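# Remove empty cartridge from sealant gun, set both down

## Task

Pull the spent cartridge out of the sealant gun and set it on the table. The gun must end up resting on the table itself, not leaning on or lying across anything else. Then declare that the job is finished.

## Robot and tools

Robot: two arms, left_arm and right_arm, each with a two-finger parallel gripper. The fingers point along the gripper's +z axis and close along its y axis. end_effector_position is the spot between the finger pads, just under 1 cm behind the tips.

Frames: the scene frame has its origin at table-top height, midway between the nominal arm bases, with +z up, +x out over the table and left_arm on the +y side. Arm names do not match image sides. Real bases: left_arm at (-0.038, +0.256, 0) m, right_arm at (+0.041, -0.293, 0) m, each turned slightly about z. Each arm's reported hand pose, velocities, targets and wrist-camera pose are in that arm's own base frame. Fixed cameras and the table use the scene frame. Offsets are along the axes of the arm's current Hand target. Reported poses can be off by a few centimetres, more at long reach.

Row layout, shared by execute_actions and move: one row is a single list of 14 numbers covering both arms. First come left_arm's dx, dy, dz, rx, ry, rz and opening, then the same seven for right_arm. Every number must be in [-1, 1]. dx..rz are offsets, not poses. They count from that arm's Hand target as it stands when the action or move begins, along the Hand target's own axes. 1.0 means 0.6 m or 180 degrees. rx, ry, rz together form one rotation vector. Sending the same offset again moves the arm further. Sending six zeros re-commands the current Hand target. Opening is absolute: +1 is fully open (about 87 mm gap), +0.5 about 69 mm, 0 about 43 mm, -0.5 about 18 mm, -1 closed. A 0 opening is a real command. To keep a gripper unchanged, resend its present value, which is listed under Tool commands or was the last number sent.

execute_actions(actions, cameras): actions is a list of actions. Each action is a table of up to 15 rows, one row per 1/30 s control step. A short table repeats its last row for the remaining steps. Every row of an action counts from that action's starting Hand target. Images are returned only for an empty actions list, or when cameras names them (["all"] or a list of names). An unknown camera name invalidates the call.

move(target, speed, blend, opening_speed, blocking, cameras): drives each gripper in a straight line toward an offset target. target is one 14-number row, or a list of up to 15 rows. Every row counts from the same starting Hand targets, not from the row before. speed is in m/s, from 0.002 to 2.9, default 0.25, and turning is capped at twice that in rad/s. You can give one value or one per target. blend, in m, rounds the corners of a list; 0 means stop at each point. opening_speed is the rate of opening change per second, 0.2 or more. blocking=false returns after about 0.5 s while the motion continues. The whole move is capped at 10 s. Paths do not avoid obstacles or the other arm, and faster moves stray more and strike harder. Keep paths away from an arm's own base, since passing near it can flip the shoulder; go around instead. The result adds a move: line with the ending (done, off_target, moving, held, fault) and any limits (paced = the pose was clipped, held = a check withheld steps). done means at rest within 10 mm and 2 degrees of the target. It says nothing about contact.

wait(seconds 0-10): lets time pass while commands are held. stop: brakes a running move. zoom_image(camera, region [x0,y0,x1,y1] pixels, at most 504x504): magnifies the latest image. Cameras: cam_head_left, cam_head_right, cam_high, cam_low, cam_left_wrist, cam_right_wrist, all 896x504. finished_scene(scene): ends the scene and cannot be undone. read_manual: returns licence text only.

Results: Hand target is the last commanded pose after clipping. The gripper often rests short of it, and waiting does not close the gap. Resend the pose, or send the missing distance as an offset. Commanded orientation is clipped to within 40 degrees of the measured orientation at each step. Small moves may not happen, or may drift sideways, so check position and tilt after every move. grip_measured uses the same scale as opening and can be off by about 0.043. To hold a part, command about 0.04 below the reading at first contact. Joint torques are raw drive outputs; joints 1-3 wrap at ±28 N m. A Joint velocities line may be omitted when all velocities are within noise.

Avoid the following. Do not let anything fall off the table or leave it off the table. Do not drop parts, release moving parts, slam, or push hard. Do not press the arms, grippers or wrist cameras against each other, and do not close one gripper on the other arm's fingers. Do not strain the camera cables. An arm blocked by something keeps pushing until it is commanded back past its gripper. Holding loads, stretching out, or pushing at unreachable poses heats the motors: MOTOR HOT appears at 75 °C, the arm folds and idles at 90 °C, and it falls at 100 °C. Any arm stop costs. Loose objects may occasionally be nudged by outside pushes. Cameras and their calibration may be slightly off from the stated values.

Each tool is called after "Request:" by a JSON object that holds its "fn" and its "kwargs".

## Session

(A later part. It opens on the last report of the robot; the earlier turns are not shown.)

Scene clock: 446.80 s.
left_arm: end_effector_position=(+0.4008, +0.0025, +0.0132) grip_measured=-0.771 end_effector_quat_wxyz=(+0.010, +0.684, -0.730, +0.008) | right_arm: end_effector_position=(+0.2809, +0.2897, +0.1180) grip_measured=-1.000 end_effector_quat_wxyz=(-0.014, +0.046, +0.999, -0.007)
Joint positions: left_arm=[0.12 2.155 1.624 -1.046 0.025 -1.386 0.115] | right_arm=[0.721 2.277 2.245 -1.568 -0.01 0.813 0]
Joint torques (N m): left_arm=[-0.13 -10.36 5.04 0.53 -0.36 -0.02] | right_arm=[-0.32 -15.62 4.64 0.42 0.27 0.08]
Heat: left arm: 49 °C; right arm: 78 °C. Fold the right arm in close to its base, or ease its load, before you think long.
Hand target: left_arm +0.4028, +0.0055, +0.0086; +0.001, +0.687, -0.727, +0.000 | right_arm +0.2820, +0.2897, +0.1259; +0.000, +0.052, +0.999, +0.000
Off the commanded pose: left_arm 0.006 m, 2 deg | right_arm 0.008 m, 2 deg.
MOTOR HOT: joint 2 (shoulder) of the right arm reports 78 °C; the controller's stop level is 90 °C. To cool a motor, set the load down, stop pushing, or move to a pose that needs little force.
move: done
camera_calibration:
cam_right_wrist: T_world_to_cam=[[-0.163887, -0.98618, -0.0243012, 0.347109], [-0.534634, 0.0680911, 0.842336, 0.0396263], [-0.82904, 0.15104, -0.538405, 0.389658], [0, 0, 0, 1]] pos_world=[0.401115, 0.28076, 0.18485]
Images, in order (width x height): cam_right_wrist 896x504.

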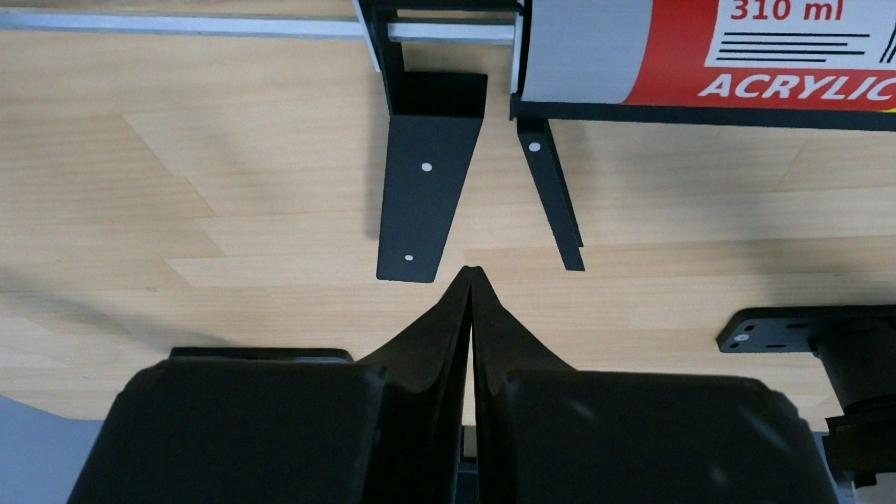

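Request:
{"fn": "move", "kwargs": {"target": [0,0,0,0,0,0,-1,0.17,-0.27,-0.13,0,0,0,-1]}}

Request:
{"fn": "wait", "kwargs": {"seconds": 10, "cameras": ["cam_high","cam_head_right"]}}

Request:
{"fn": "zoom_image", "kwargs": {"camera": "cam_high", "region": [440, 200, 560, 340]}}

Request:
{"fn": "zoom_image", "kwargs": {"camera": "cam_head_right", "region": [470, 220, 630, 310]}}

Scene clock: 466.50 s.
left_arm: end_effector_position=(+0.4008, +0.0025, +0.0132) grip_measured=-0.771 end_effector_quat_wxyz=(+0.010, +0.684, -0.730, +0.008) | right_arm: end_effector_position=(+0.1659, +0.1435, +0.2046) grip_measured=-1.000 end_effector_quat_wxyz=(+0.024, +0.055, +0.998, +0.024)
Joint positions: left_arm=[0.12 2.155 1.624 -1.046 0.025 -1.386 0.115] | right_arm=[0.584 1.469 1.549 -1.583 -0.009 0.695 0]
Joint torques (N m): left_arm=[-0.16 -10.37 5.03 0.53 -0.35 -0.03] | right_arm=[-0.98 -5.53 4.63 0.44 0.18 -0.25]
Heat: left arm: 49 °C; right arm: 73 °C. Fold the right arm in close to its base, or ease its load, before you think long.
Hand target: left_arm +0.4028, +0.0055, +0.0086; +0.001, +0.687, -0.727, +0.000 | right_arm +0.1637, +0.1392, +0.2038; +0.000, +0.052, +0.999, +0.000
Off the commanded pose: left_arm 0.006 m, 2 deg | right_arm 0.005 m, 4 deg.
MOTOR HOT: still on. Joint 2 (shoulder) of the right arm reports 73 °C.
joint sent to its limit (right arm) — joint 4 (wrist pitch), lower limit. The joint targets are off in orientation, not in position.
move: off_target (right_arm)

Scene clock: 476.50 s.
left_arm: end_effector_position=(+0.4008, +0.0025, +0.0132) grip_measured=-0.771 end_effector_quat_wxyz=(+0.010, +0.684, -0.730, +0.008) | right_arm: end_effector_position=(+0.1659, +0.1435, +0.2046) grip_measured=-1.000 end_effector_quat_wxyz=(+0.024, +0.055, +0.998, +0.024)
Joint positions: left_arm=[0.12 2.155 1.624 -1.046 0.025 -1.386 0.115] | right_arm=[0.584 1.469 1.549 -1.583 -0.009 0.694 0]
Joint torques (N m): left_arm=[-0.17 -10.36 5.01 0.54 -0.35 -0.03] | right_arm=[-0.98 -5.53 4.62 0.45 0.18 -0.25]
Heat: left arm: 50 °C; right arm: 66 °C.
Hand target: left_arm +0.4028, +0.0055, +0.0086; +0.001, +0.687, -0.727, +0.000 | right_arm +0.1637, +0.1392, +0.2038; +0.000, +0.052, +0.999, +0.000
Tool commands: left_gripper/opening=-1.0 right_gripper/opening=-1.0
Off the commanded pose: left_arm 0.006 m, 2 deg | right_arm 0.005 m, 4 deg.
MOTOR HOT: cleared for the motors of the right arm.
wait: 10.00 s; at rest by 0.17 s
Images, in order (width x height): cam_head_right 896x504, cam_high 896x504.

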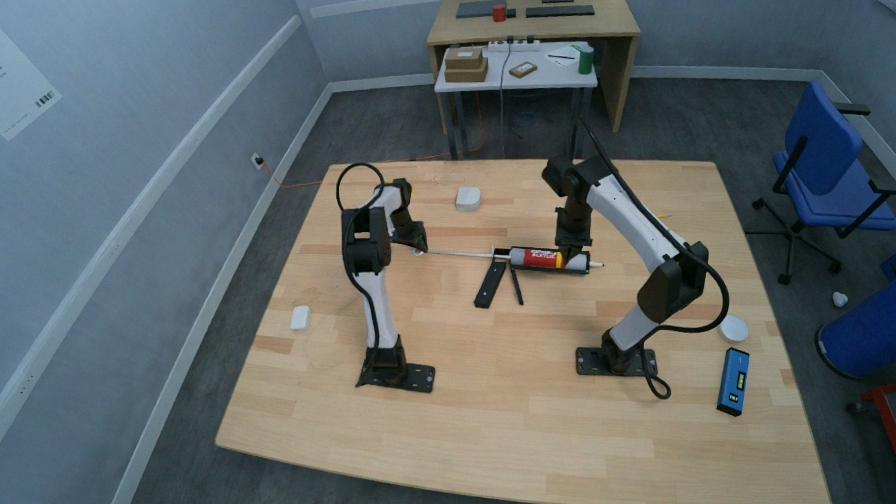

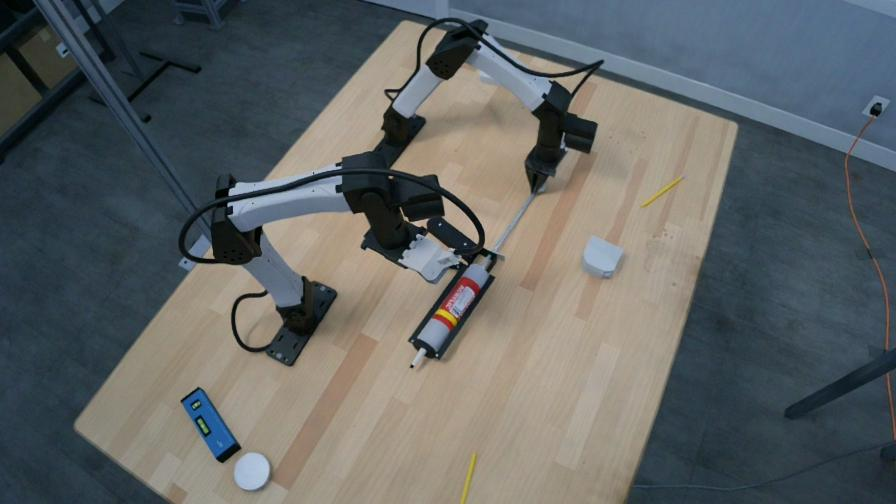

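Scaled by 3.600 from the camera's 896x504 image, which has a finer 1280x720 frame.

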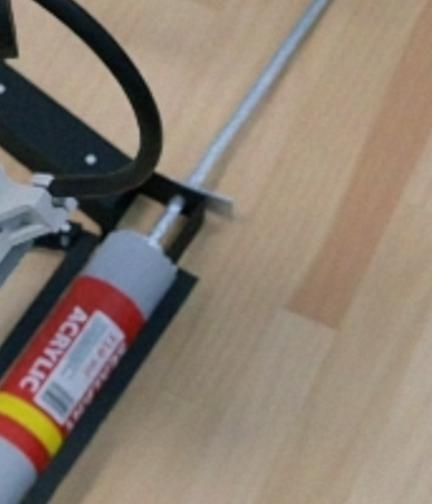

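Scaled by 3.150 from the camera's 896x504 image, which has a finer 1280x720 frame.

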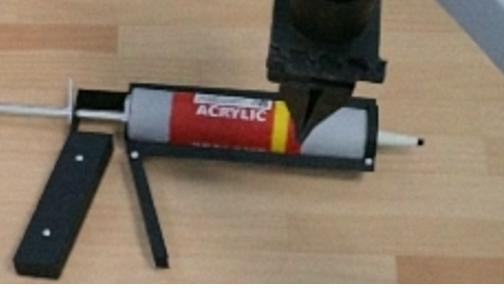

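Request:
{"fn": "move", "kwargs": {"target": [0,0,0,0,0,0,-1,-0.232,0.3445,0.215,0,0,0.019,0.0], "cameras": ["cam_right_wrist"]}}

Request:
{"fn": "zoom_image", "kwargs": {"camera": "cam_right_wrist", "region": [380, 80, 720, 330]}}

Scene clock: 512.90 s.
left_arm: end_effector_position=(+0.4008, +0.0025, +0.0132) grip_measured=-0.771 end_effector_quat_wxyz=(+0.010, +0.684, -0.730, +0.008) | right_arm: end_effector_position=(+0.3240, +0.3288, +0.0813) grip_measured=+0.000 end_effector_quat_wxyz=(+0.006, +0.078, +0.997, +0.013)
Joint positions: left_arm=[0.12 2.155 1.624 -1.046 0.025 -1.386 0.115] | right_arm=[0.72 2.538 2.571 -1.576 -0.009 0.876 0.5]
Joint torques (N m): left_arm=[-0.18 -10.36 5.03 0.54 -0.36 -0.02] | right_arm=[-0.05 -11.85 7.75 0.3 0.26 0.06]
Heat: left arm: 51 °C; right arm: 52 °C.
Hand target: left_arm +0.4028, +0.0055, +0.0086; +0.001, +0.687, -0.727, +0.000 | right_arm +0.3238, +0.3302, +0.0748; +0.000, +0.082, +0.997, +0.000
Off the commanded pose: left_arm 0.006 m, 2 deg | right_arm 0.007 m, 2 deg.
joint sent to its limit (right arm) — joint 4 (wrist pitch), lower limit. The joint targets still meet the commanded pose.
move: done
camera_calibration:
cam_right_wrist: T_world_to_cam=[[-0.225467, -0.971887, -0.0678208, 0.410606], [-0.565582, 0.0738909, 0.821375, 0.100776], [-0.793273, 0.223551, -0.566342, 0.366644], [0, 0, 0, 1]] pos_world=[0.440424, 0.309653, 0.152718]
Images, in order (width x height): cam_right_wrist 896x504.

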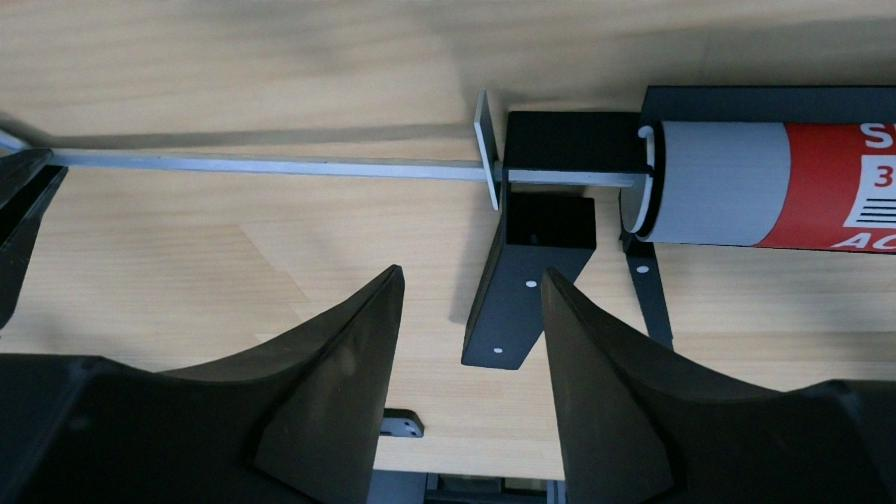

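Scaled by 1.482 from the camera's 896x504 image, which has a finer 1280x720 frame.

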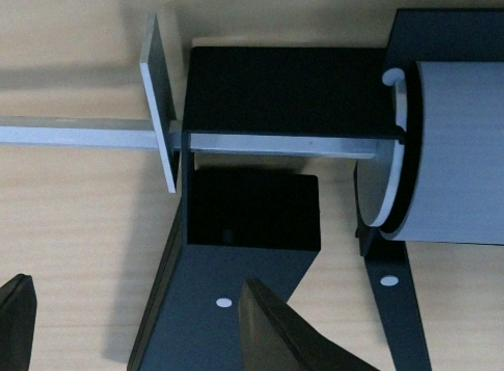

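Request:
{"fn": "move", "kwargs": {"target": [0,0,0,0,0,0,-1,0.018,-0.005,0.087,0,0,0,0.0], "speed": 0.08, "cameras": ["cam_right_wrist"]}}

Request:
{"fn": "zoom_image", "kwargs": {"camera": "cam_right_wrist", "region": [330, 150, 670, 400]}}

Scene clock: 534.23 s.
left_arm: end_effector_position=(+0.4011, +0.0025, +0.0132) grip_measured=-0.772 end_effector_quat_wxyz=(+0.009, +0.684, -0.730, +0.009) | right_arm: end_effector_position=(+0.3088, +0.3213, +0.0281) grip_measured=+0.000 end_effector_quat_wxyz=(-0.016, +0.078, +0.997, -0.010)
Joint positions: left_arm=[0.119 2.155 1.624 -1.044 0.024 -1.386 0.114] | right_arm=[0.729 2.475 2.233 -1.365 -0.01 0.886 0.5]
Joint torques (N m): left_arm=[-0.14 -10.36 5.03 0.52 -0.35 -0.02] | right_arm=[0.32 -14.87 3.66 0.82 0.27 0.09]
Heat: left arm: 51 °C; right arm: 57 °C.
Hand target: left_arm +0.4029, +0.0055, +0.0086; +0.001, +0.687, -0.727, +0.000 | right_arm +0.3125, +0.3291, +0.0227; +0.000, +0.082, +0.997, +0.000
Off the commanded pose: left_arm 0.006 m, 1 deg | right_arm 0.010 m, 2 deg.
move: done
camera_calibration:
cam_right_wrist: T_world_to_cam=[[-0.228198, -0.973472, -0.0166626, 0.396266], [-0.525987, 0.108862, 0.843497, 0.112333], [-0.819307, 0.201248, -0.536876, 0.340464], [0, 0, 0, 1]] pos_world=[0.428457, 0.305007, 0.0946368]
Images, in order (width x height): cam_right_wrist 896x504.

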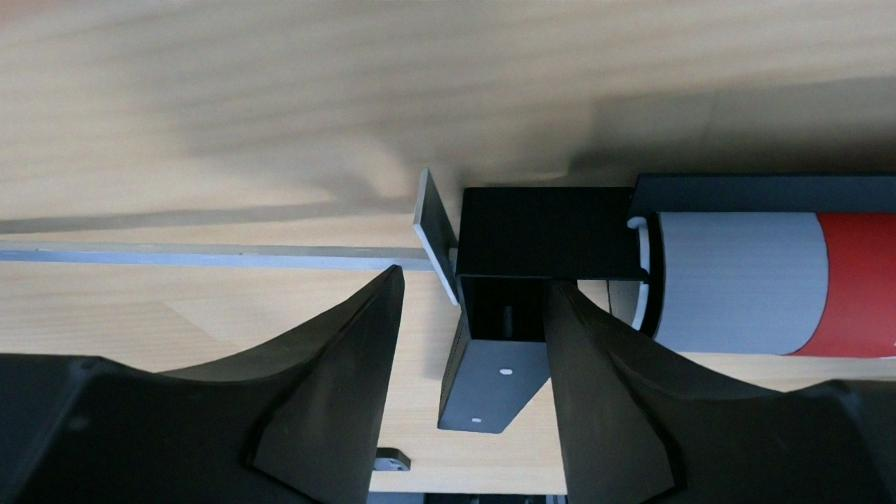

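Scaled by 1.482 from the camera's 896x504 image, which has a finer 1280x720 frame.

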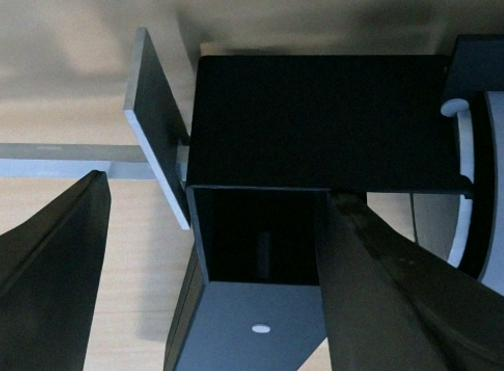

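Request:
{"fn": "move", "kwargs": {"target": [[0,0,0,0,0,0,-1,-0.005,0.005,-0.003,0,0,0,0],[0,0,0,0,0,0,-1,-0.005,0.005,-0.003,0,0,0,-1]], "speed": 0.08, "opening_speed": 0.6, "cameras": ["cam_right_wrist"]}}

Request:
{"fn": "zoom_image", "kwargs": {"camera": "cam_right_wrist", "region": [330, 150, 670, 400]}}

Scene clock: 544.27 s.
left_arm: end_effector_position=(+0.4036, +0.0031, +0.0130) grip_measured=-0.772 end_effector_quat_wxyz=(+0.004, +0.684, -0.730, +0.011) | right_arm: end_effector_position=(+0.3126, +0.3240, +0.0280) grip_measured=-0.834 end_effector_quat_wxyz=(-0.007, +0.079, +0.997, -0.005)
Joint positions: left_arm=[0.119 2.155 1.624 -1.034 0.023 -1.387 0.114] | right_arm=[0.73 2.475 2.235 -1.349 -0.004 0.888 0.083]
Joint torques (N m): left_arm=[-0.14 -10.39 5.01 0.44 -0.33 -0.01] | right_arm=[0.14 -12.72 7.62 0.47 0.21 0.07]
Heat: left arm: 52 °C; right arm: 62 °C.
Hand target: left_arm +0.4029, +0.0055, +0.0086; +0.001, +0.687, -0.727, +0.000 | right_arm +0.3161, +0.3316, +0.0245; +0.000, +0.082, +0.997, +0.000
Off the commanded pose: left_arm 0.005 m, 1 deg | right_arm 0.009 m, 1 deg.
move: done; target 2's new opening was sent with right_arm's hand 0.013 m and 2 deg from that target
camera_calibration:
cam_right_wrist: T_world_to_cam=[[-0.22839, -0.973165, -0.0280594, 0.399947], [-0.540832, 0.102856, 0.834818, 0.120974], [-0.80953, 0.20584, -0.54981, 0.33878], [0, 0, 0, 1]] pos_world=[0.431023, 0.307037, 0.0964959]
Images, in order (width x height): cam_right_wrist 896x504.

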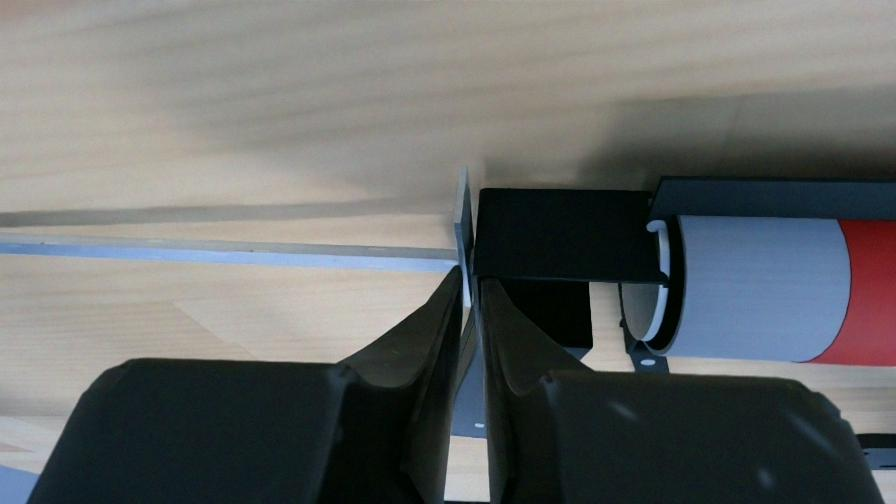

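Scaled by 1.482 from the camera's 896x504 image, which has a finer 1280x720 frame.

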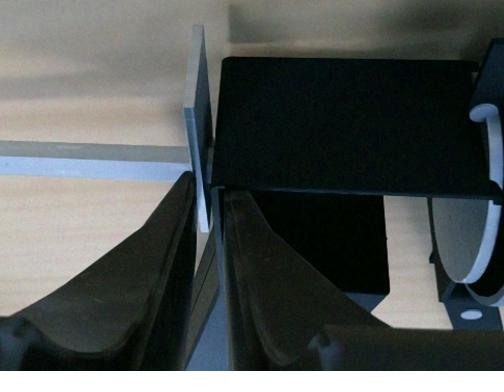

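Excellent: tab squeezed and held. Now pull the rod.

Request:
{"fn": "move", "kwargs": {"target": [-0.09,0,0,0,0,0,-1,0,0,0,0,0,0,-1], "speed": 0.06, "cameras": ["cam_right_wrist"]}}

Scene clock: 549.60 s.
left_arm: end_effector_position=(+0.4006, +0.0294, +0.0145) grip_measured=-0.772 end_effector_quat_wxyz=(+0.033, +0.681, -0.731, +0.032) | right_arm: end_effector_position=(+0.3143, +0.3452, +0.0280) grip_measured=-0.846 end_effector_quat_wxyz=(+0.000, +0.073, +0.997, +0.032)
Joint positions: left_arm=[0.211 2.189 1.67 -1.077 0.088 -1.288 0.114] | right_arm=[0.746 2.475 2.235 -1.285 -0.044 0.894 0.077]
Joint torques (N m): left_arm=[3.06 -9.73 7.34 0.5 -1.02 0.22] | right_arm=[-1.06 -13.07 7.49 -0.02 0.58 -0.02]
Heat: left arm: 52 °C; right arm: 63 °C.
Hand target: left_arm +0.4059, +0.0595, +0.0086; +0.000, +0.687, -0.727, +0.000 | right_arm +0.3161, +0.3316, +0.0245; +0.000, +0.082, +0.997, +0.000
Off the commanded pose: left_arm 0.031 m, 5 deg | right_arm 0.014 m, 4 deg.
move: off_target (left_arm, right_arm)
camera_calibration:
cam_right_wrist: T_world_to_cam=[[-0.216887, -0.970716, -0.103301, 0.418619], [-0.558426, 0.0365762, 0.828747, 0.148305], [-0.8007, 0.23743, -0.550006, 0.322143], [0, 0, 0, 1]] pos_world=[0.431551, 0.32445, 0.097517]
Images, in order (width x height): cam_right_wrist 896x504.

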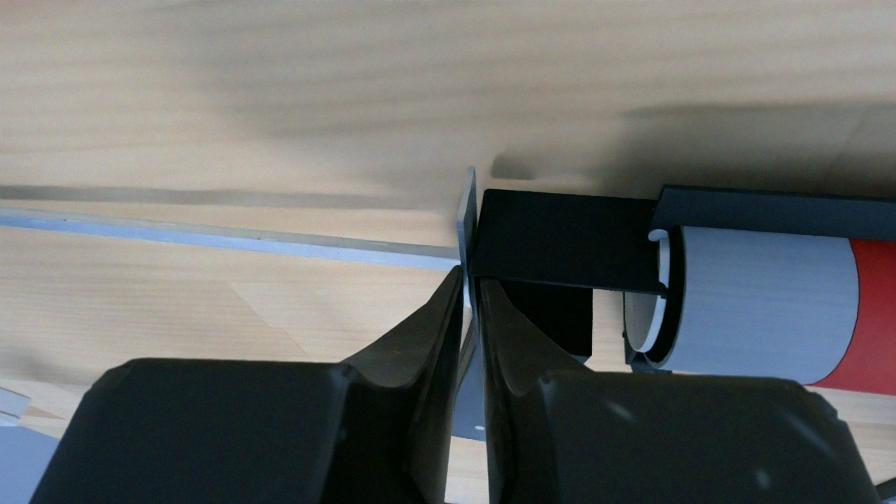

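Request:
{"fn": "move", "kwargs": {"target": [-0.09,0,0,0,0,0,-1,0,-0.085,0,0,0,0,-1], "speed": 0.08, "cameras": ["cam_right_wrist"]}}

Scene clock: 558.37 s.
left_arm: end_effector_position=(+0.3988, +0.0454, +0.0218) grip_measured=-0.771 end_effector_quat_wxyz=(+0.084, +0.675, -0.730, +0.066) | right_arm: end_effector_position=(+0.3123, +0.3562, +0.0285) grip_measured=-0.840 end_effector_quat_wxyz=(+0.015, +0.065, +0.991, +0.113)
Joint positions: left_arm=[0.292 2.261 1.784 -1.19 0.192 -1.19 0.114] | right_arm=[0.734 2.331 1.963 -1.019 -0.136 0.878 0.08]
Joint torques (N m): left_arm=[6.5 -10.85 8.21 0.81 -2.08 0.32] | right_arm=[-4.81 -16.5 3.07 -1.02 1.31 -0.62]
Heat: left arm: 52 °C; right arm: 65 °C.
Hand target: left_arm +0.4090, +0.1133, +0.0086; +0.001, +0.687, -0.727, +0.000 | right_arm +0.3076, +0.2813, +0.0245; +0.000, +0.082, +0.997, +0.000
Off the commanded pose: left_arm 0.070 m, 12 deg | right_arm 0.075 m, 13 deg.
move: off_target (left_arm, right_arm)
camera_calibration:
cam_right_wrist: T_world_to_cam=[[-0.195738, -0.944046, -0.265451, 0.417486], [-0.592484, -0.101855, 0.799117, 0.20719], [-0.781441, 0.313693, -0.539395, 0.284789], [0, 0, 0, 1]] pos_world=[0.42702, 0.325893, 0.0988675]
Images, in order (width x height): cam_right_wrist 896x504.

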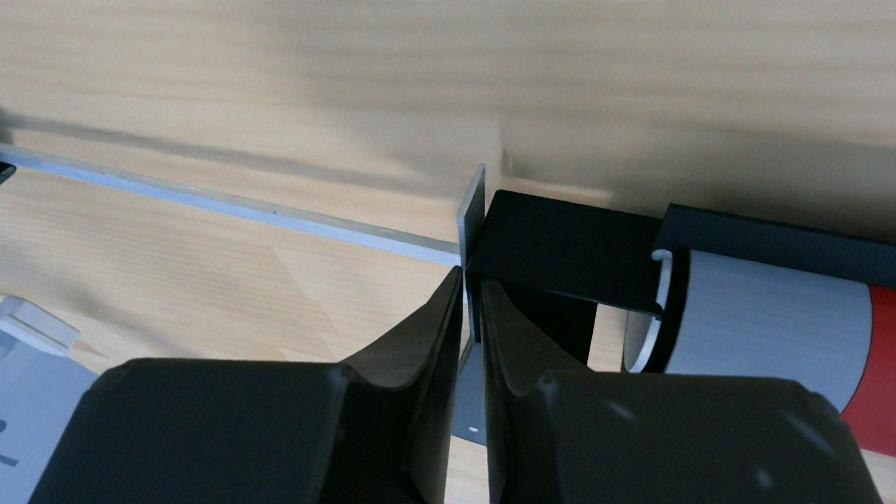

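Request:
{"fn": "move", "kwargs": {"target": [[0.11,0,0,0,0,0,-1,0,0.085,0,0,0,0,-1],[0.11,0,0,0,0,0,-1,0,0.085,0,0,0,0.14,-1]], "speed": 0.1, "cameras": ["cam_right_wrist"]}}

Request:
{"fn": "zoom_image", "kwargs": {"camera": "cam_right_wrist", "region": [330, 150, 670, 400]}}

Scene clock: 581.37 s.
left_arm: end_effector_position=(+0.4038, +0.0325, +0.0117) grip_measured=-0.771 end_effector_quat_wxyz=(+0.035, +0.682, -0.730, +0.024) | right_arm: end_effector_position=(+0.3171, +0.3486, +0.0274) grip_measured=-0.691 end_effector_quat_wxyz=(+0.001, +0.259, +0.965, +0.030)
Joint positions: left_arm=[0.213 2.215 1.704 -1.094 0.077 -1.288 0.114] | right_arm=[0.737 2.413 2.121 -1.227 -0.03 1.263 0.155]
Joint torques (N m): left_arm=[0.5 -12.96 3.64 0.7 -0.9 -0.01] | right_arm=[-1.63 -15.23 3.48 0.08 0.46 0.55]
Heat: left arm: 53 °C; right arm: 69 °C.
Hand target: left_arm +0.4053, +0.0475, +0.0086; +0.000, +0.687, -0.727, +0.000 | right_arm +0.3161, +0.3315, +0.0246; +0.000, +0.298, +0.955, +0.000
Off the commanded pose: left_arm 0.015 m, 5 deg | right_arm 0.017 m, 6 deg.
move: off_target (left_arm, right_arm)
camera_calibration:
cam_right_wrist: T_world_to_cam=[[-0.560433, -0.822436, -0.0975346, 0.479536], [-0.49809, 0.240618, 0.833072, 0.0598063], [-0.66168, 0.515462, -0.544498, 0.182155], [0, 0, 0, 1]] pos_world=[0.419065, 0.286103, 0.0961315]
Images, in order (width x height): cam_right_wrist 896x504.

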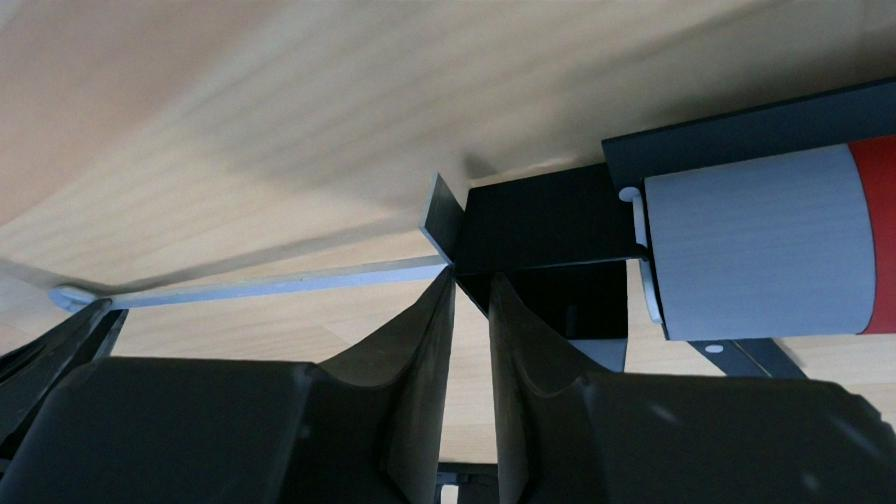

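Scaled by 1.482 from the camera's 896x504 image, which has a finer 1280x720 frame.

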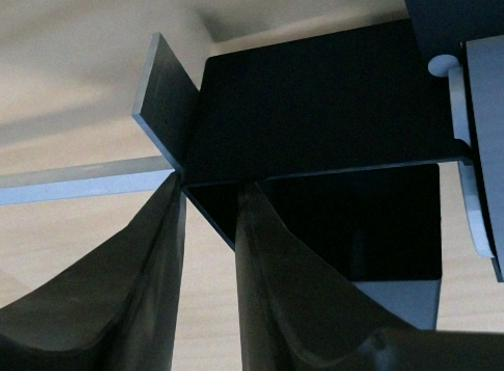

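Request:
{"fn": "move", "kwargs": {"target": [[0,0,0,0,0,0,-1,0,0,0,0,0,0,0.0],[0,0,0,0,0,0,-1,0,0.02,-0.002,0,0,-0.126,0.0]], "speed": 0.1, "cameras": ["cam_right_wrist"]}}

Request:
{"fn": "zoom_image", "kwargs": {"camera": "cam_right_wrist", "region": [330, 150, 670, 400]}}

Scene clock: 608.90 s.
left_arm: end_effector_position=(+0.4040, +0.0322, +0.0119) grip_measured=-0.772 end_effector_quat_wxyz=(+0.034, +0.682, -0.731, +0.025) | right_arm: end_effector_position=(+0.3218, +0.3405, +0.0331) grip_measured=+0.000 end_effector_quat_wxyz=(-0.001, +0.114, +0.993, +0.009)
Joint positions: left_arm=[0.212 2.215 1.704 -1.094 0.077 -1.288 0.114] | right_arm=[0.736 2.53 2.359 -1.388 -0.012 0.964 0.5]
Joint torques (N m): left_arm=[0.54 -12.94 3.63 0.7 -0.9 0] | right_arm=[-0.05 -11.79 8.25 0.3 0.3 -0.28]
Heat: left arm: 56 °C; right arm: 75 °C. Fold the right arm in close to its base, or ease its load, before you think long.
Hand target: left_arm +0.4053, +0.0475, +0.0086; +0.000, +0.687, -0.727, +0.000 | right_arm +0.3228, +0.3414, +0.0256; +0.000, +0.104, +0.995, +0.000
Off the commanded pose: left_arm 0.016 m, 5 deg | right_arm 0.007 m, 1 deg.
MOTOR HOT: joint 2 (shoulder) of the right arm reports 75 °C; the controller's stop level is 90 °C. To cool a motor, set the load down, stop pushing, or move to a pose that needs little force.
move: off_target (left_arm)
camera_calibration:
cam_right_wrist: T_world_to_cam=[[-0.296121, -0.953442, -0.0571113, 0.434263], [-0.546169, 0.11997, 0.82904, 0.116049], [-0.783589, 0.276688, -0.556265, 0.313433], [0, 0, 0, 1]] pos_world=[0.43758, 0.313399, 0.102944]
Images, in order (width x height): cam_right_wrist 896x504.

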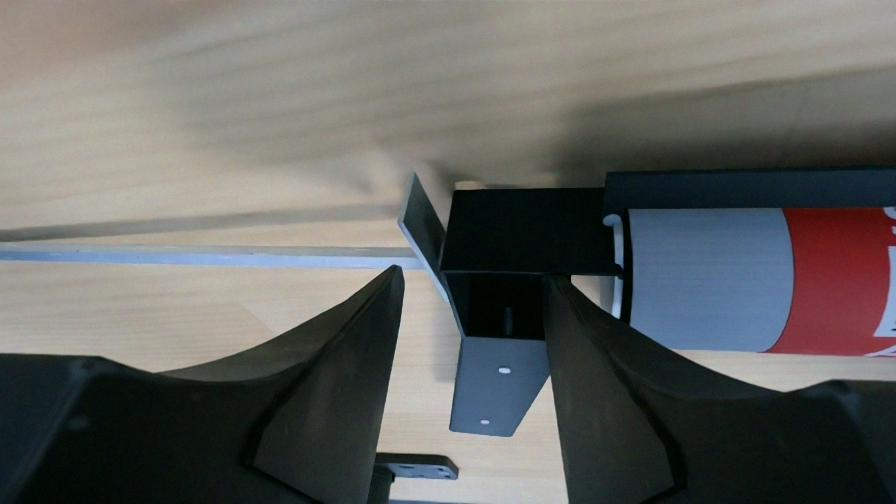

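Scaled by 1.482 from the camera's 896x504 image, which has a finer 1280x720 frame.

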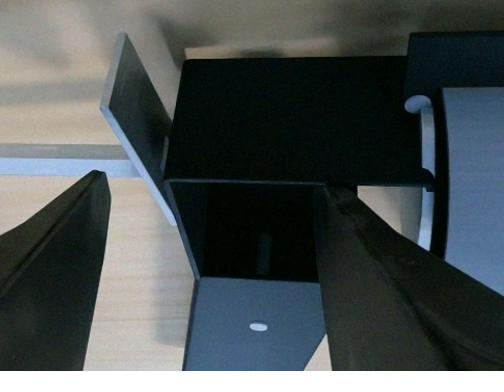

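Request:
{"fn": "move", "kwargs": {"target": [[0,0,0,0,0,0,-1,-0.008,0.002,0.004,0,0,0.06,0.0],[0.02,0,0,0,0,0,-1,-0.008,0.002,0.004,0,0,0.06,-1]], "speed": 0.1, "opening_speed": 1, "cameras": ["cam_right_wrist"]}}

Request:
{"fn": "zoom_image", "kwargs": {"camera": "cam_right_wrist", "region": [330, 150, 670, 400]}}

Scene clock: 623.50 s.
left_arm: end_effector_position=(+0.4040, +0.0296, +0.0118) grip_measured=-0.772 end_effector_quat_wxyz=(+0.021, +0.683, -0.730, +0.015) | right_arm: end_effector_position=(+0.3225, +0.3479, +0.0322) grip_measured=-0.846 end_effector_quat_wxyz=(-0.006, +0.186, +0.982, +0.012)
Joint positions: left_arm=[0.193 2.198 1.684 -1.077 0.047 -1.312 0.114] | right_arm=[0.736 2.53 2.354 -1.382 -0.023 1.111 0.077]
Joint torques (N m): left_arm=[-0.32 -12.44 3.48 0.67 -0.59 -0.05] | right_arm=[-1.13 -13.61 4.82 0.46 0.4 0.04]
Heat: left arm: 58 °C; right arm: 72 °C. Fold the right arm in close to its base, or ease its load, before you think long.
Hand target: left_arm +0.4046, +0.0356, +0.0086; +0.000, +0.687, -0.727, +0.000 | right_arm +0.3277, +0.3416, +0.0233; +0.000, +0.197, +0.980, +0.000
Off the commanded pose: left_arm 0.007 m, 3 deg | right_arm 0.012 m, 2 deg.
MOTOR HOT: still on. Joint 2 (shoulder) of the right arm reports 72 °C.
move: off_target (left_arm, right_arm)
camera_calibration:
cam_right_wrist: T_world_to_cam=[[-0.432552, -0.899527, -0.061232, 0.466878], [-0.515091, 0.190808, 0.835627, 0.0814001], [-0.739986, 0.392993, -0.545873, 0.256559], [0, 0, 0, 1]] pos_world=[0.433727, 0.303612, 0.100616]
Images, in order (width x height): cam_right_wrist 896x504.

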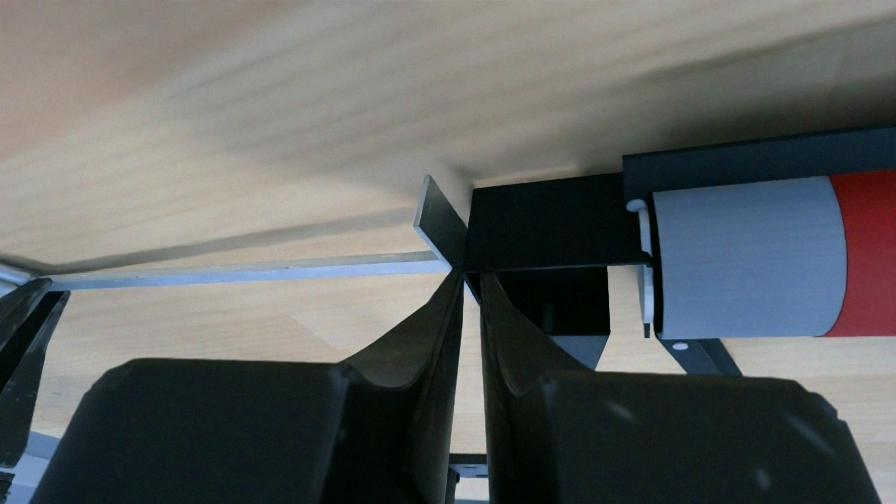

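Scaled by 1.482 from the camera's 896x504 image, which has a finer 1280x720 frame.

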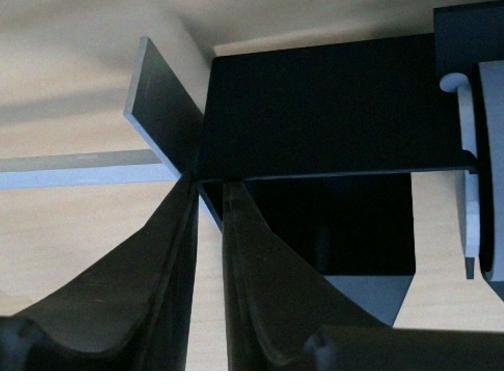

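Request:
{"fn": "move", "kwargs": {"target": [[0,0,0,0,0,0,-1,0,0,0,0,0,0,-0.2],[0,0,0,0,0,0,-1,-0.006,0.008,0.002,0,0,-0.12,-0.1],[0,0,0,0,0,0,-1,-0.006,0.008,0.002,0,0,-0.12,-1]], "speed": 0.1, "opening_speed": 1, "cameras": ["cam_right_wrist"]}}

Request:
{"fn": "zoom_image", "kwargs": {"camera": "cam_right_wrist", "region": [330, 150, 670, 400]}}

Scene clock: 646.07 s.
left_arm: end_effector_position=(+0.4045, +0.0297, +0.0118) grip_measured=-0.772 end_effector_quat_wxyz=(+0.020, +0.685, -0.728, +0.015) | right_arm: end_effector_position=(+0.3258, +0.3478, +0.0334) grip_measured=-0.980 end_effector_quat_wxyz=(-0.007, +0.015, +1.000, +0.014)
Joint positions: left_arm=[0.193 2.198 1.684 -1.076 0.047 -1.316 0.114] | right_arm=[0.745 2.672 2.628 -1.518 -0.031 0.776 0.01]
Joint torques (N m): left_arm=[-0.36 -12.44 3.51 0.65 -0.59 -0.01] | right_arm=[-0.66 -12.03 7.87 0.42 0.46 -0.26]
Heat: left arm: 58 °C; right arm: 71 °C.
Hand target: left_arm +0.4046, +0.0356, +0.0086; +0.001, +0.687, -0.727, +0.000 | right_arm +0.3330, +0.3446, +0.0221; +0.000, +0.010, +1.000, +0.000
Off the commanded pose: left_arm 0.007 m, 3 deg | right_arm 0.014 m, 2 deg.
MOTOR HOT: cleared for the motors of the right arm.
move: off_target (left_arm, right_arm); target 2's new opening was sent with right_arm's hand 0.015 m and 2 deg from that target; target 3's new opening was sent with right_arm's hand 0.015 m and 2 deg from that target
camera_calibration:
cam_right_wrist: T_world_to_cam=[[-0.103785, -0.992304, -0.0675334, 0.393611], [-0.54956, 0.000619765, 0.835454, 0.159506], [-0.828983, 0.123821, -0.545395, 0.38232], [0, 0, 0, 1]] pos_world=[0.445446, 0.343143, 0.101837]
Images, in order (width x height): cam_right_wrist 896x504.

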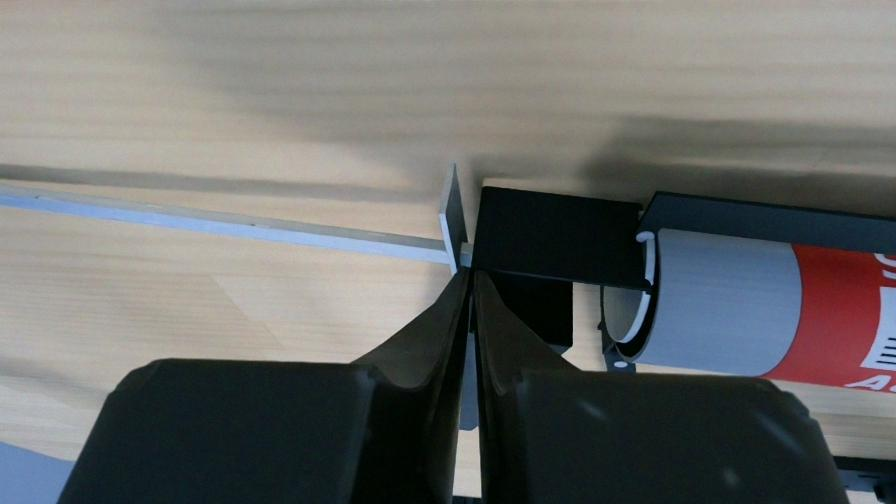

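Scaled by 1.482 from the camera's 896x504 image, which has a finer 1280x720 frame.

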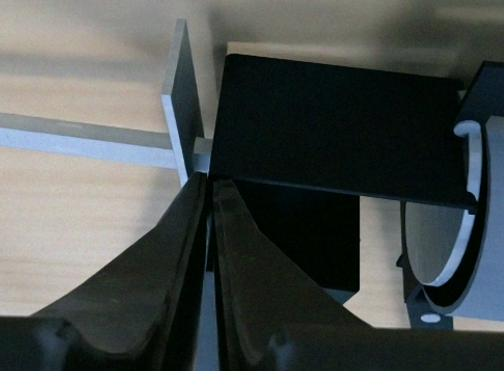

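Request:
{"fn": "move", "kwargs": {"target": [[0,0,0,0,0,0,-1,0,0,0,0,0,0,-0.1],[0,0,0,0,0,0,-1,0.005,0.008,0.014,0,0,0,-0.1],[0,0,0,0,0,0,-1,0.005,0.008,0.014,0,0,0,-1]], "speed": 0.1, "opening_speed": 1, "cameras": ["cam_right_wrist"]}}

Request:
{"fn": "zoom_image", "kwargs": {"camera": "cam_right_wrist", "region": [330, 150, 670, 400]}}

Scene clock: 657.43 s.
left_arm: end_effector_position=(+0.4045, +0.0297, +0.0118) grip_measured=-0.772 end_effector_quat_wxyz=(+0.020, +0.685, -0.728, +0.015) | right_arm: end_effector_position=(+0.3241, +0.3506, +0.0312) grip_measured=-0.823 end_effector_quat_wxyz=(-0.006, +0.011, +1.000, +0.013)
Joint positions: left_arm=[0.193 2.198 1.684 -1.076 0.047 -1.316 0.114] | right_arm=[0.754 2.676 2.628 -1.513 -0.026 0.776 0.088]
Joint torques (N m): left_arm=[-0.34 -12.45 3.51 0.65 -0.59 -0.01] | right_arm=[-0.46 -11.9 5.79 0.62 0.42 -0.14]
Heat: left arm: 59 °C; right arm: 71 °C.
Hand target: left_arm +0.4046, +0.0356, +0.0086; +0.001, +0.687, -0.727, +0.000 | right_arm +0.3301, +0.3495, +0.0137; +0.000, +0.010, +1.000, +0.000
Off the commanded pose: left_arm 0.007 m, 3 deg | right_arm 0.019 m, 2 deg.
move: off_target (left_arm, right_arm); target 3's new opening was sent with right_arm's hand 0.021 m and 2 deg from that target
camera_calibration:
cam_right_wrist: T_world_to_cam=[[-0.0952495, -0.993285, -0.0656766, 0.393681], [-0.55266, -0.00210873, 0.833404, 0.162502], [-0.827946, 0.115678, -0.548748, 0.381936], [0, 0, 0, 1]] pos_world=[0.443529, 0.347198, 0.100013]
Images, in order (width x height): cam_right_wrist 896x504.

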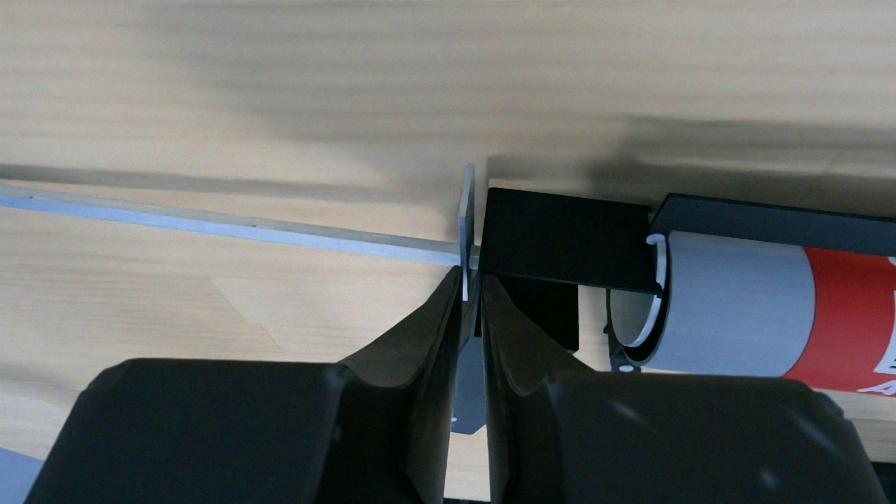

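Scaled by 1.482 from the camera's 896x504 image, which has a finer 1280x720 frame.

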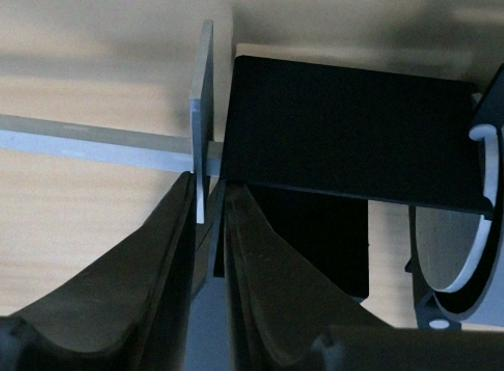

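Request:
{"fn": "move", "kwargs": {"target": [-0.09,0,0,0,0,0,-1,0,-0.02,0,0,0,0,-1], "speed": 0.06, "cameras": ["cam_right_wrist"]}}

Scene clock: 664.07 s.
left_arm: end_effector_position=(+0.4010, +0.0519, +0.0125) grip_measured=-0.766 end_effector_quat_wxyz=(+0.046, +0.685, -0.726, +0.036) | right_arm: end_effector_position=(+0.3272, +0.3667, +0.0297) grip_measured=-0.842 end_effector_quat_wxyz=(+0.000, +0.010, +0.998, +0.057)
Joint positions: left_arm=[0.272 2.233 1.729 -1.116 0.106 -1.238 0.117] | right_arm=[0.754 2.63 2.529 -1.392 -0.082 0.776 0.079]
Joint torques (N m): left_arm=[3.6 -10.67 7.83 0.55 -1.21 0.35] | right_arm=[-1.72 -14.39 2.8 0.14 0.91 -0.36]
Heat: left arm: 59 °C; right arm: 70 °C.
Hand target: left_arm +0.4076, +0.0894, +0.0086; +0.001, +0.687, -0.727, +0.000 | right_arm +0.3298, +0.3375, +0.0137; +0.000, +0.010, +1.000, +0.000
Off the commanded pose: left_arm 0.038 m, 7 deg | right_arm 0.033 m, 6 deg.
move: off_target (left_arm, right_arm)
camera_calibration:
cam_right_wrist: T_world_to_cam=[[-0.0915256, -0.984012, -0.152783, 0.407854], [-0.562016, -0.0756116, 0.823663, 0.195755], [-0.822047, 0.161253, -0.546111, 0.363132], [0, 0, 0, 1]] pos_world=[0.445858, 0.357579, 0.0993872]
Images, in order (width x height): cam_right_wrist 896x504.

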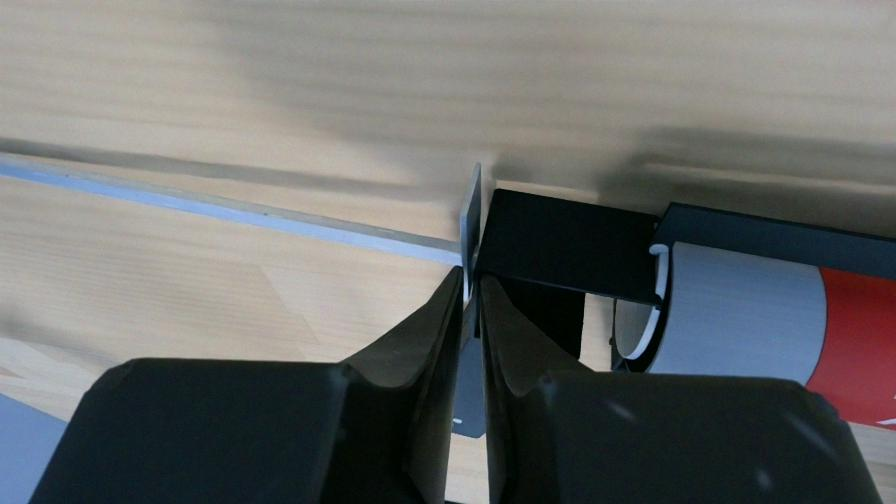

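Request:
{"fn": "move", "kwargs": {"target": [-0.08,0,0,0,0,0,-1,0.0,-0.12,0,0,0,0,-1], "speed": 0.08, "cameras": ["cam_right_wrist","cam_high"]}}

Request:
{"fn": "zoom_image", "kwargs": {"camera": "cam_high", "region": [380, 130, 600, 380]}}

Scene clock: 685.50 s.
left_arm: end_effector_position=(+0.4034, +0.1324, +0.0096) grip_measured=-0.988 end_effector_quat_wxyz=(+0.012, +0.690, -0.724, +0.002) | right_arm: end_effector_position=(+0.3334, +0.2896, +0.0308) grip_measured=-0.967 end_effector_quat_wxyz=(+0.006, +0.021, +0.998, +0.051)
Joint positions: left_arm=[0.411 2.317 1.88 -1.156 0.013 -1.113 0.006] | right_arm=[0.628 2.34 2.007 -1.166 -0.073 0.673 0.016]
Joint torques (N m): left_arm=[0.08 -11.06 7.28 0.49 -0.22 0.15] | right_arm=[-0.95 -12.31 2.61 0.28 0.83 -0.49]
Heat: left arm: 58 °C; right arm: 67 °C.
Hand target: left_arm +0.4104, +0.1374, +0.0086; +0.000, +0.687, -0.727, +0.000 | right_arm +0.3284, +0.2654, +0.0137; +0.000, +0.010, +1.000, +0.000
Off the commanded pose: left_arm 0.009 m, 1 deg | right_arm 0.030 m, 6 deg.
move: off_target (right_arm)
camera_calibration:
cam_right_wrist: T_world_to_cam=[[-0.113633, -0.983325, -0.141986, 0.33953], [-0.573026, -0.0518803, 0.817894, 0.189458], [-0.811621, 0.174301, -0.557575, 0.374366], [0, 0, 0, 1]] pos_world=[0.45099, 0.278445, 0.101989]
Images, in order (width x height): cam_high 896x504, cam_right_wrist 896x504.

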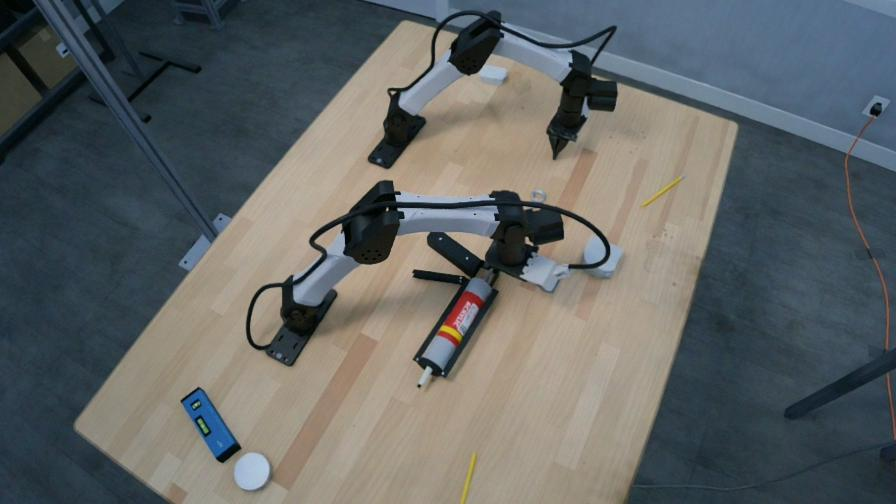

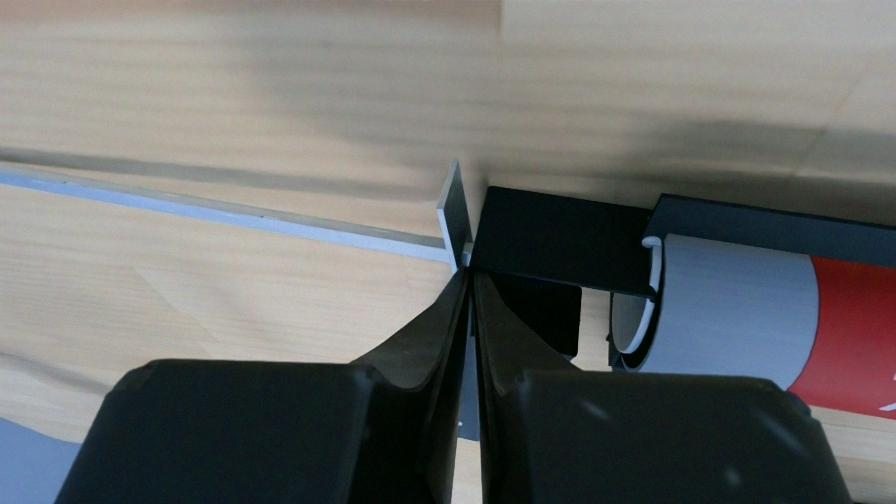

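Scaled by 2.016 from the camera's 896x504 image, which has a finer 1280x720 frame.

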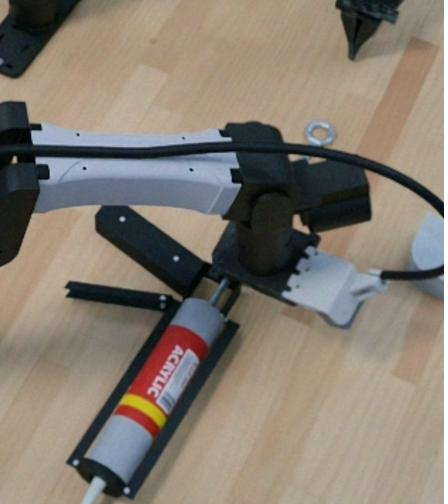

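Request:
{"fn": "move", "kwargs": {"target": [[0,0,0,0,0,0,-1,0,0,0,0,0,0,0.0],[0,0,-0.2,0,0,0,-1,0,0.03,-0.2,0,0,0,0.5],[-0.1,0,-0.2,0,0,0,-0.5,0.042,-0.0975,-0.2,0,0,-0.445,1]], "cameras": ["cam_right_wrist","cam_head_right"]}}

Request:
{"fn": "zoom_image", "kwargs": {"camera": "cam_right_wrist", "region": [250, 50, 700, 400]}}

Scene clock: 715.80 s.
left_arm: end_effector_position=(+0.4124, +0.1937, +0.1295) grip_measured=-0.500 end_effector_quat_wxyz=(-0.052, +0.692, -0.720, +0.019) | right_arm: end_effector_position=(+0.3023, +0.2070, +0.1233) grip_measured=+0.971 end_effector_quat_wxyz=(-0.018, -0.628, +0.778, +0.004)
Joint positions: left_arm=[0.521 2.38 2.478 -1.56 0.012 -1.01 0.25] | right_arm=[0.669 2.115 2.004 -1.496 -0.008 -0.689 0.985]
Joint torques (N m): left_arm=[0.5 -11.17 7.17 0.59 -0.1 0.17] | right_arm=[0.06 -15.25 4.67 0.41 0.16 -0.26]
Heat: left arm: 59 °C; right arm: 71 °C.
Hand target: left_arm +0.4139, +0.1972, +0.1285; +0.001, +0.687, -0.727, +0.000 | right_arm +0.3021, +0.2075, +0.1336; +0.000, -0.636, +0.772, +0.000
Off the commanded pose: left_arm 0.004 m, 6 deg | right_arm 0.010 m, 2 deg.
joint sent to its limit (left arm) — joint 4 (wrist pitch), lower limit. The joint targets are off in orientation, not in position.
move: off_target (left_arm); target 2's new opening was sent with right_arm's hand 0.002 m and 6 deg from that target; target 3's new opening was sent with left_arm's hand 0.004 m and 6 deg from that target
camera_calibration:
cam_right_wrist: T_world_to_cam=[[0.956678, -0.282917, -0.068735, -0.209673], [-0.0975576, -0.533938, 0.839876, 0.0450302], [-0.274315, -0.796786, -0.538408, 0.451354], [0, 0, 0, 1]] pos_world=[0.328796, 0.324356, 0.190781]
Images, in order (width x height): cam_head_right 896x504, cam_right_wrist 896x504.

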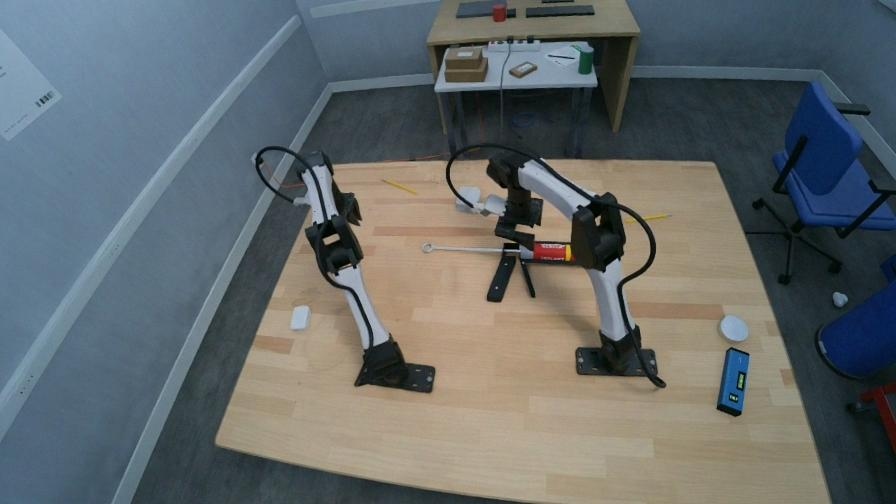

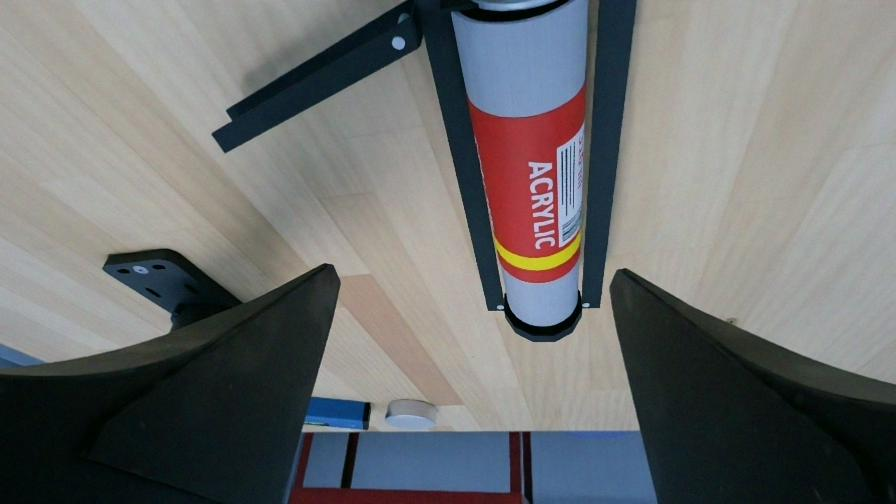

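Scaled by 1.120 from the camera's 896x504 image, which has a finer 1280x720 frame.

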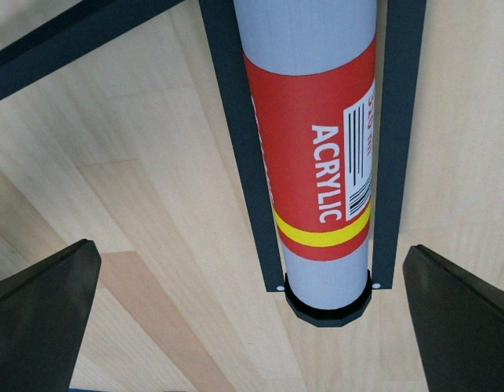

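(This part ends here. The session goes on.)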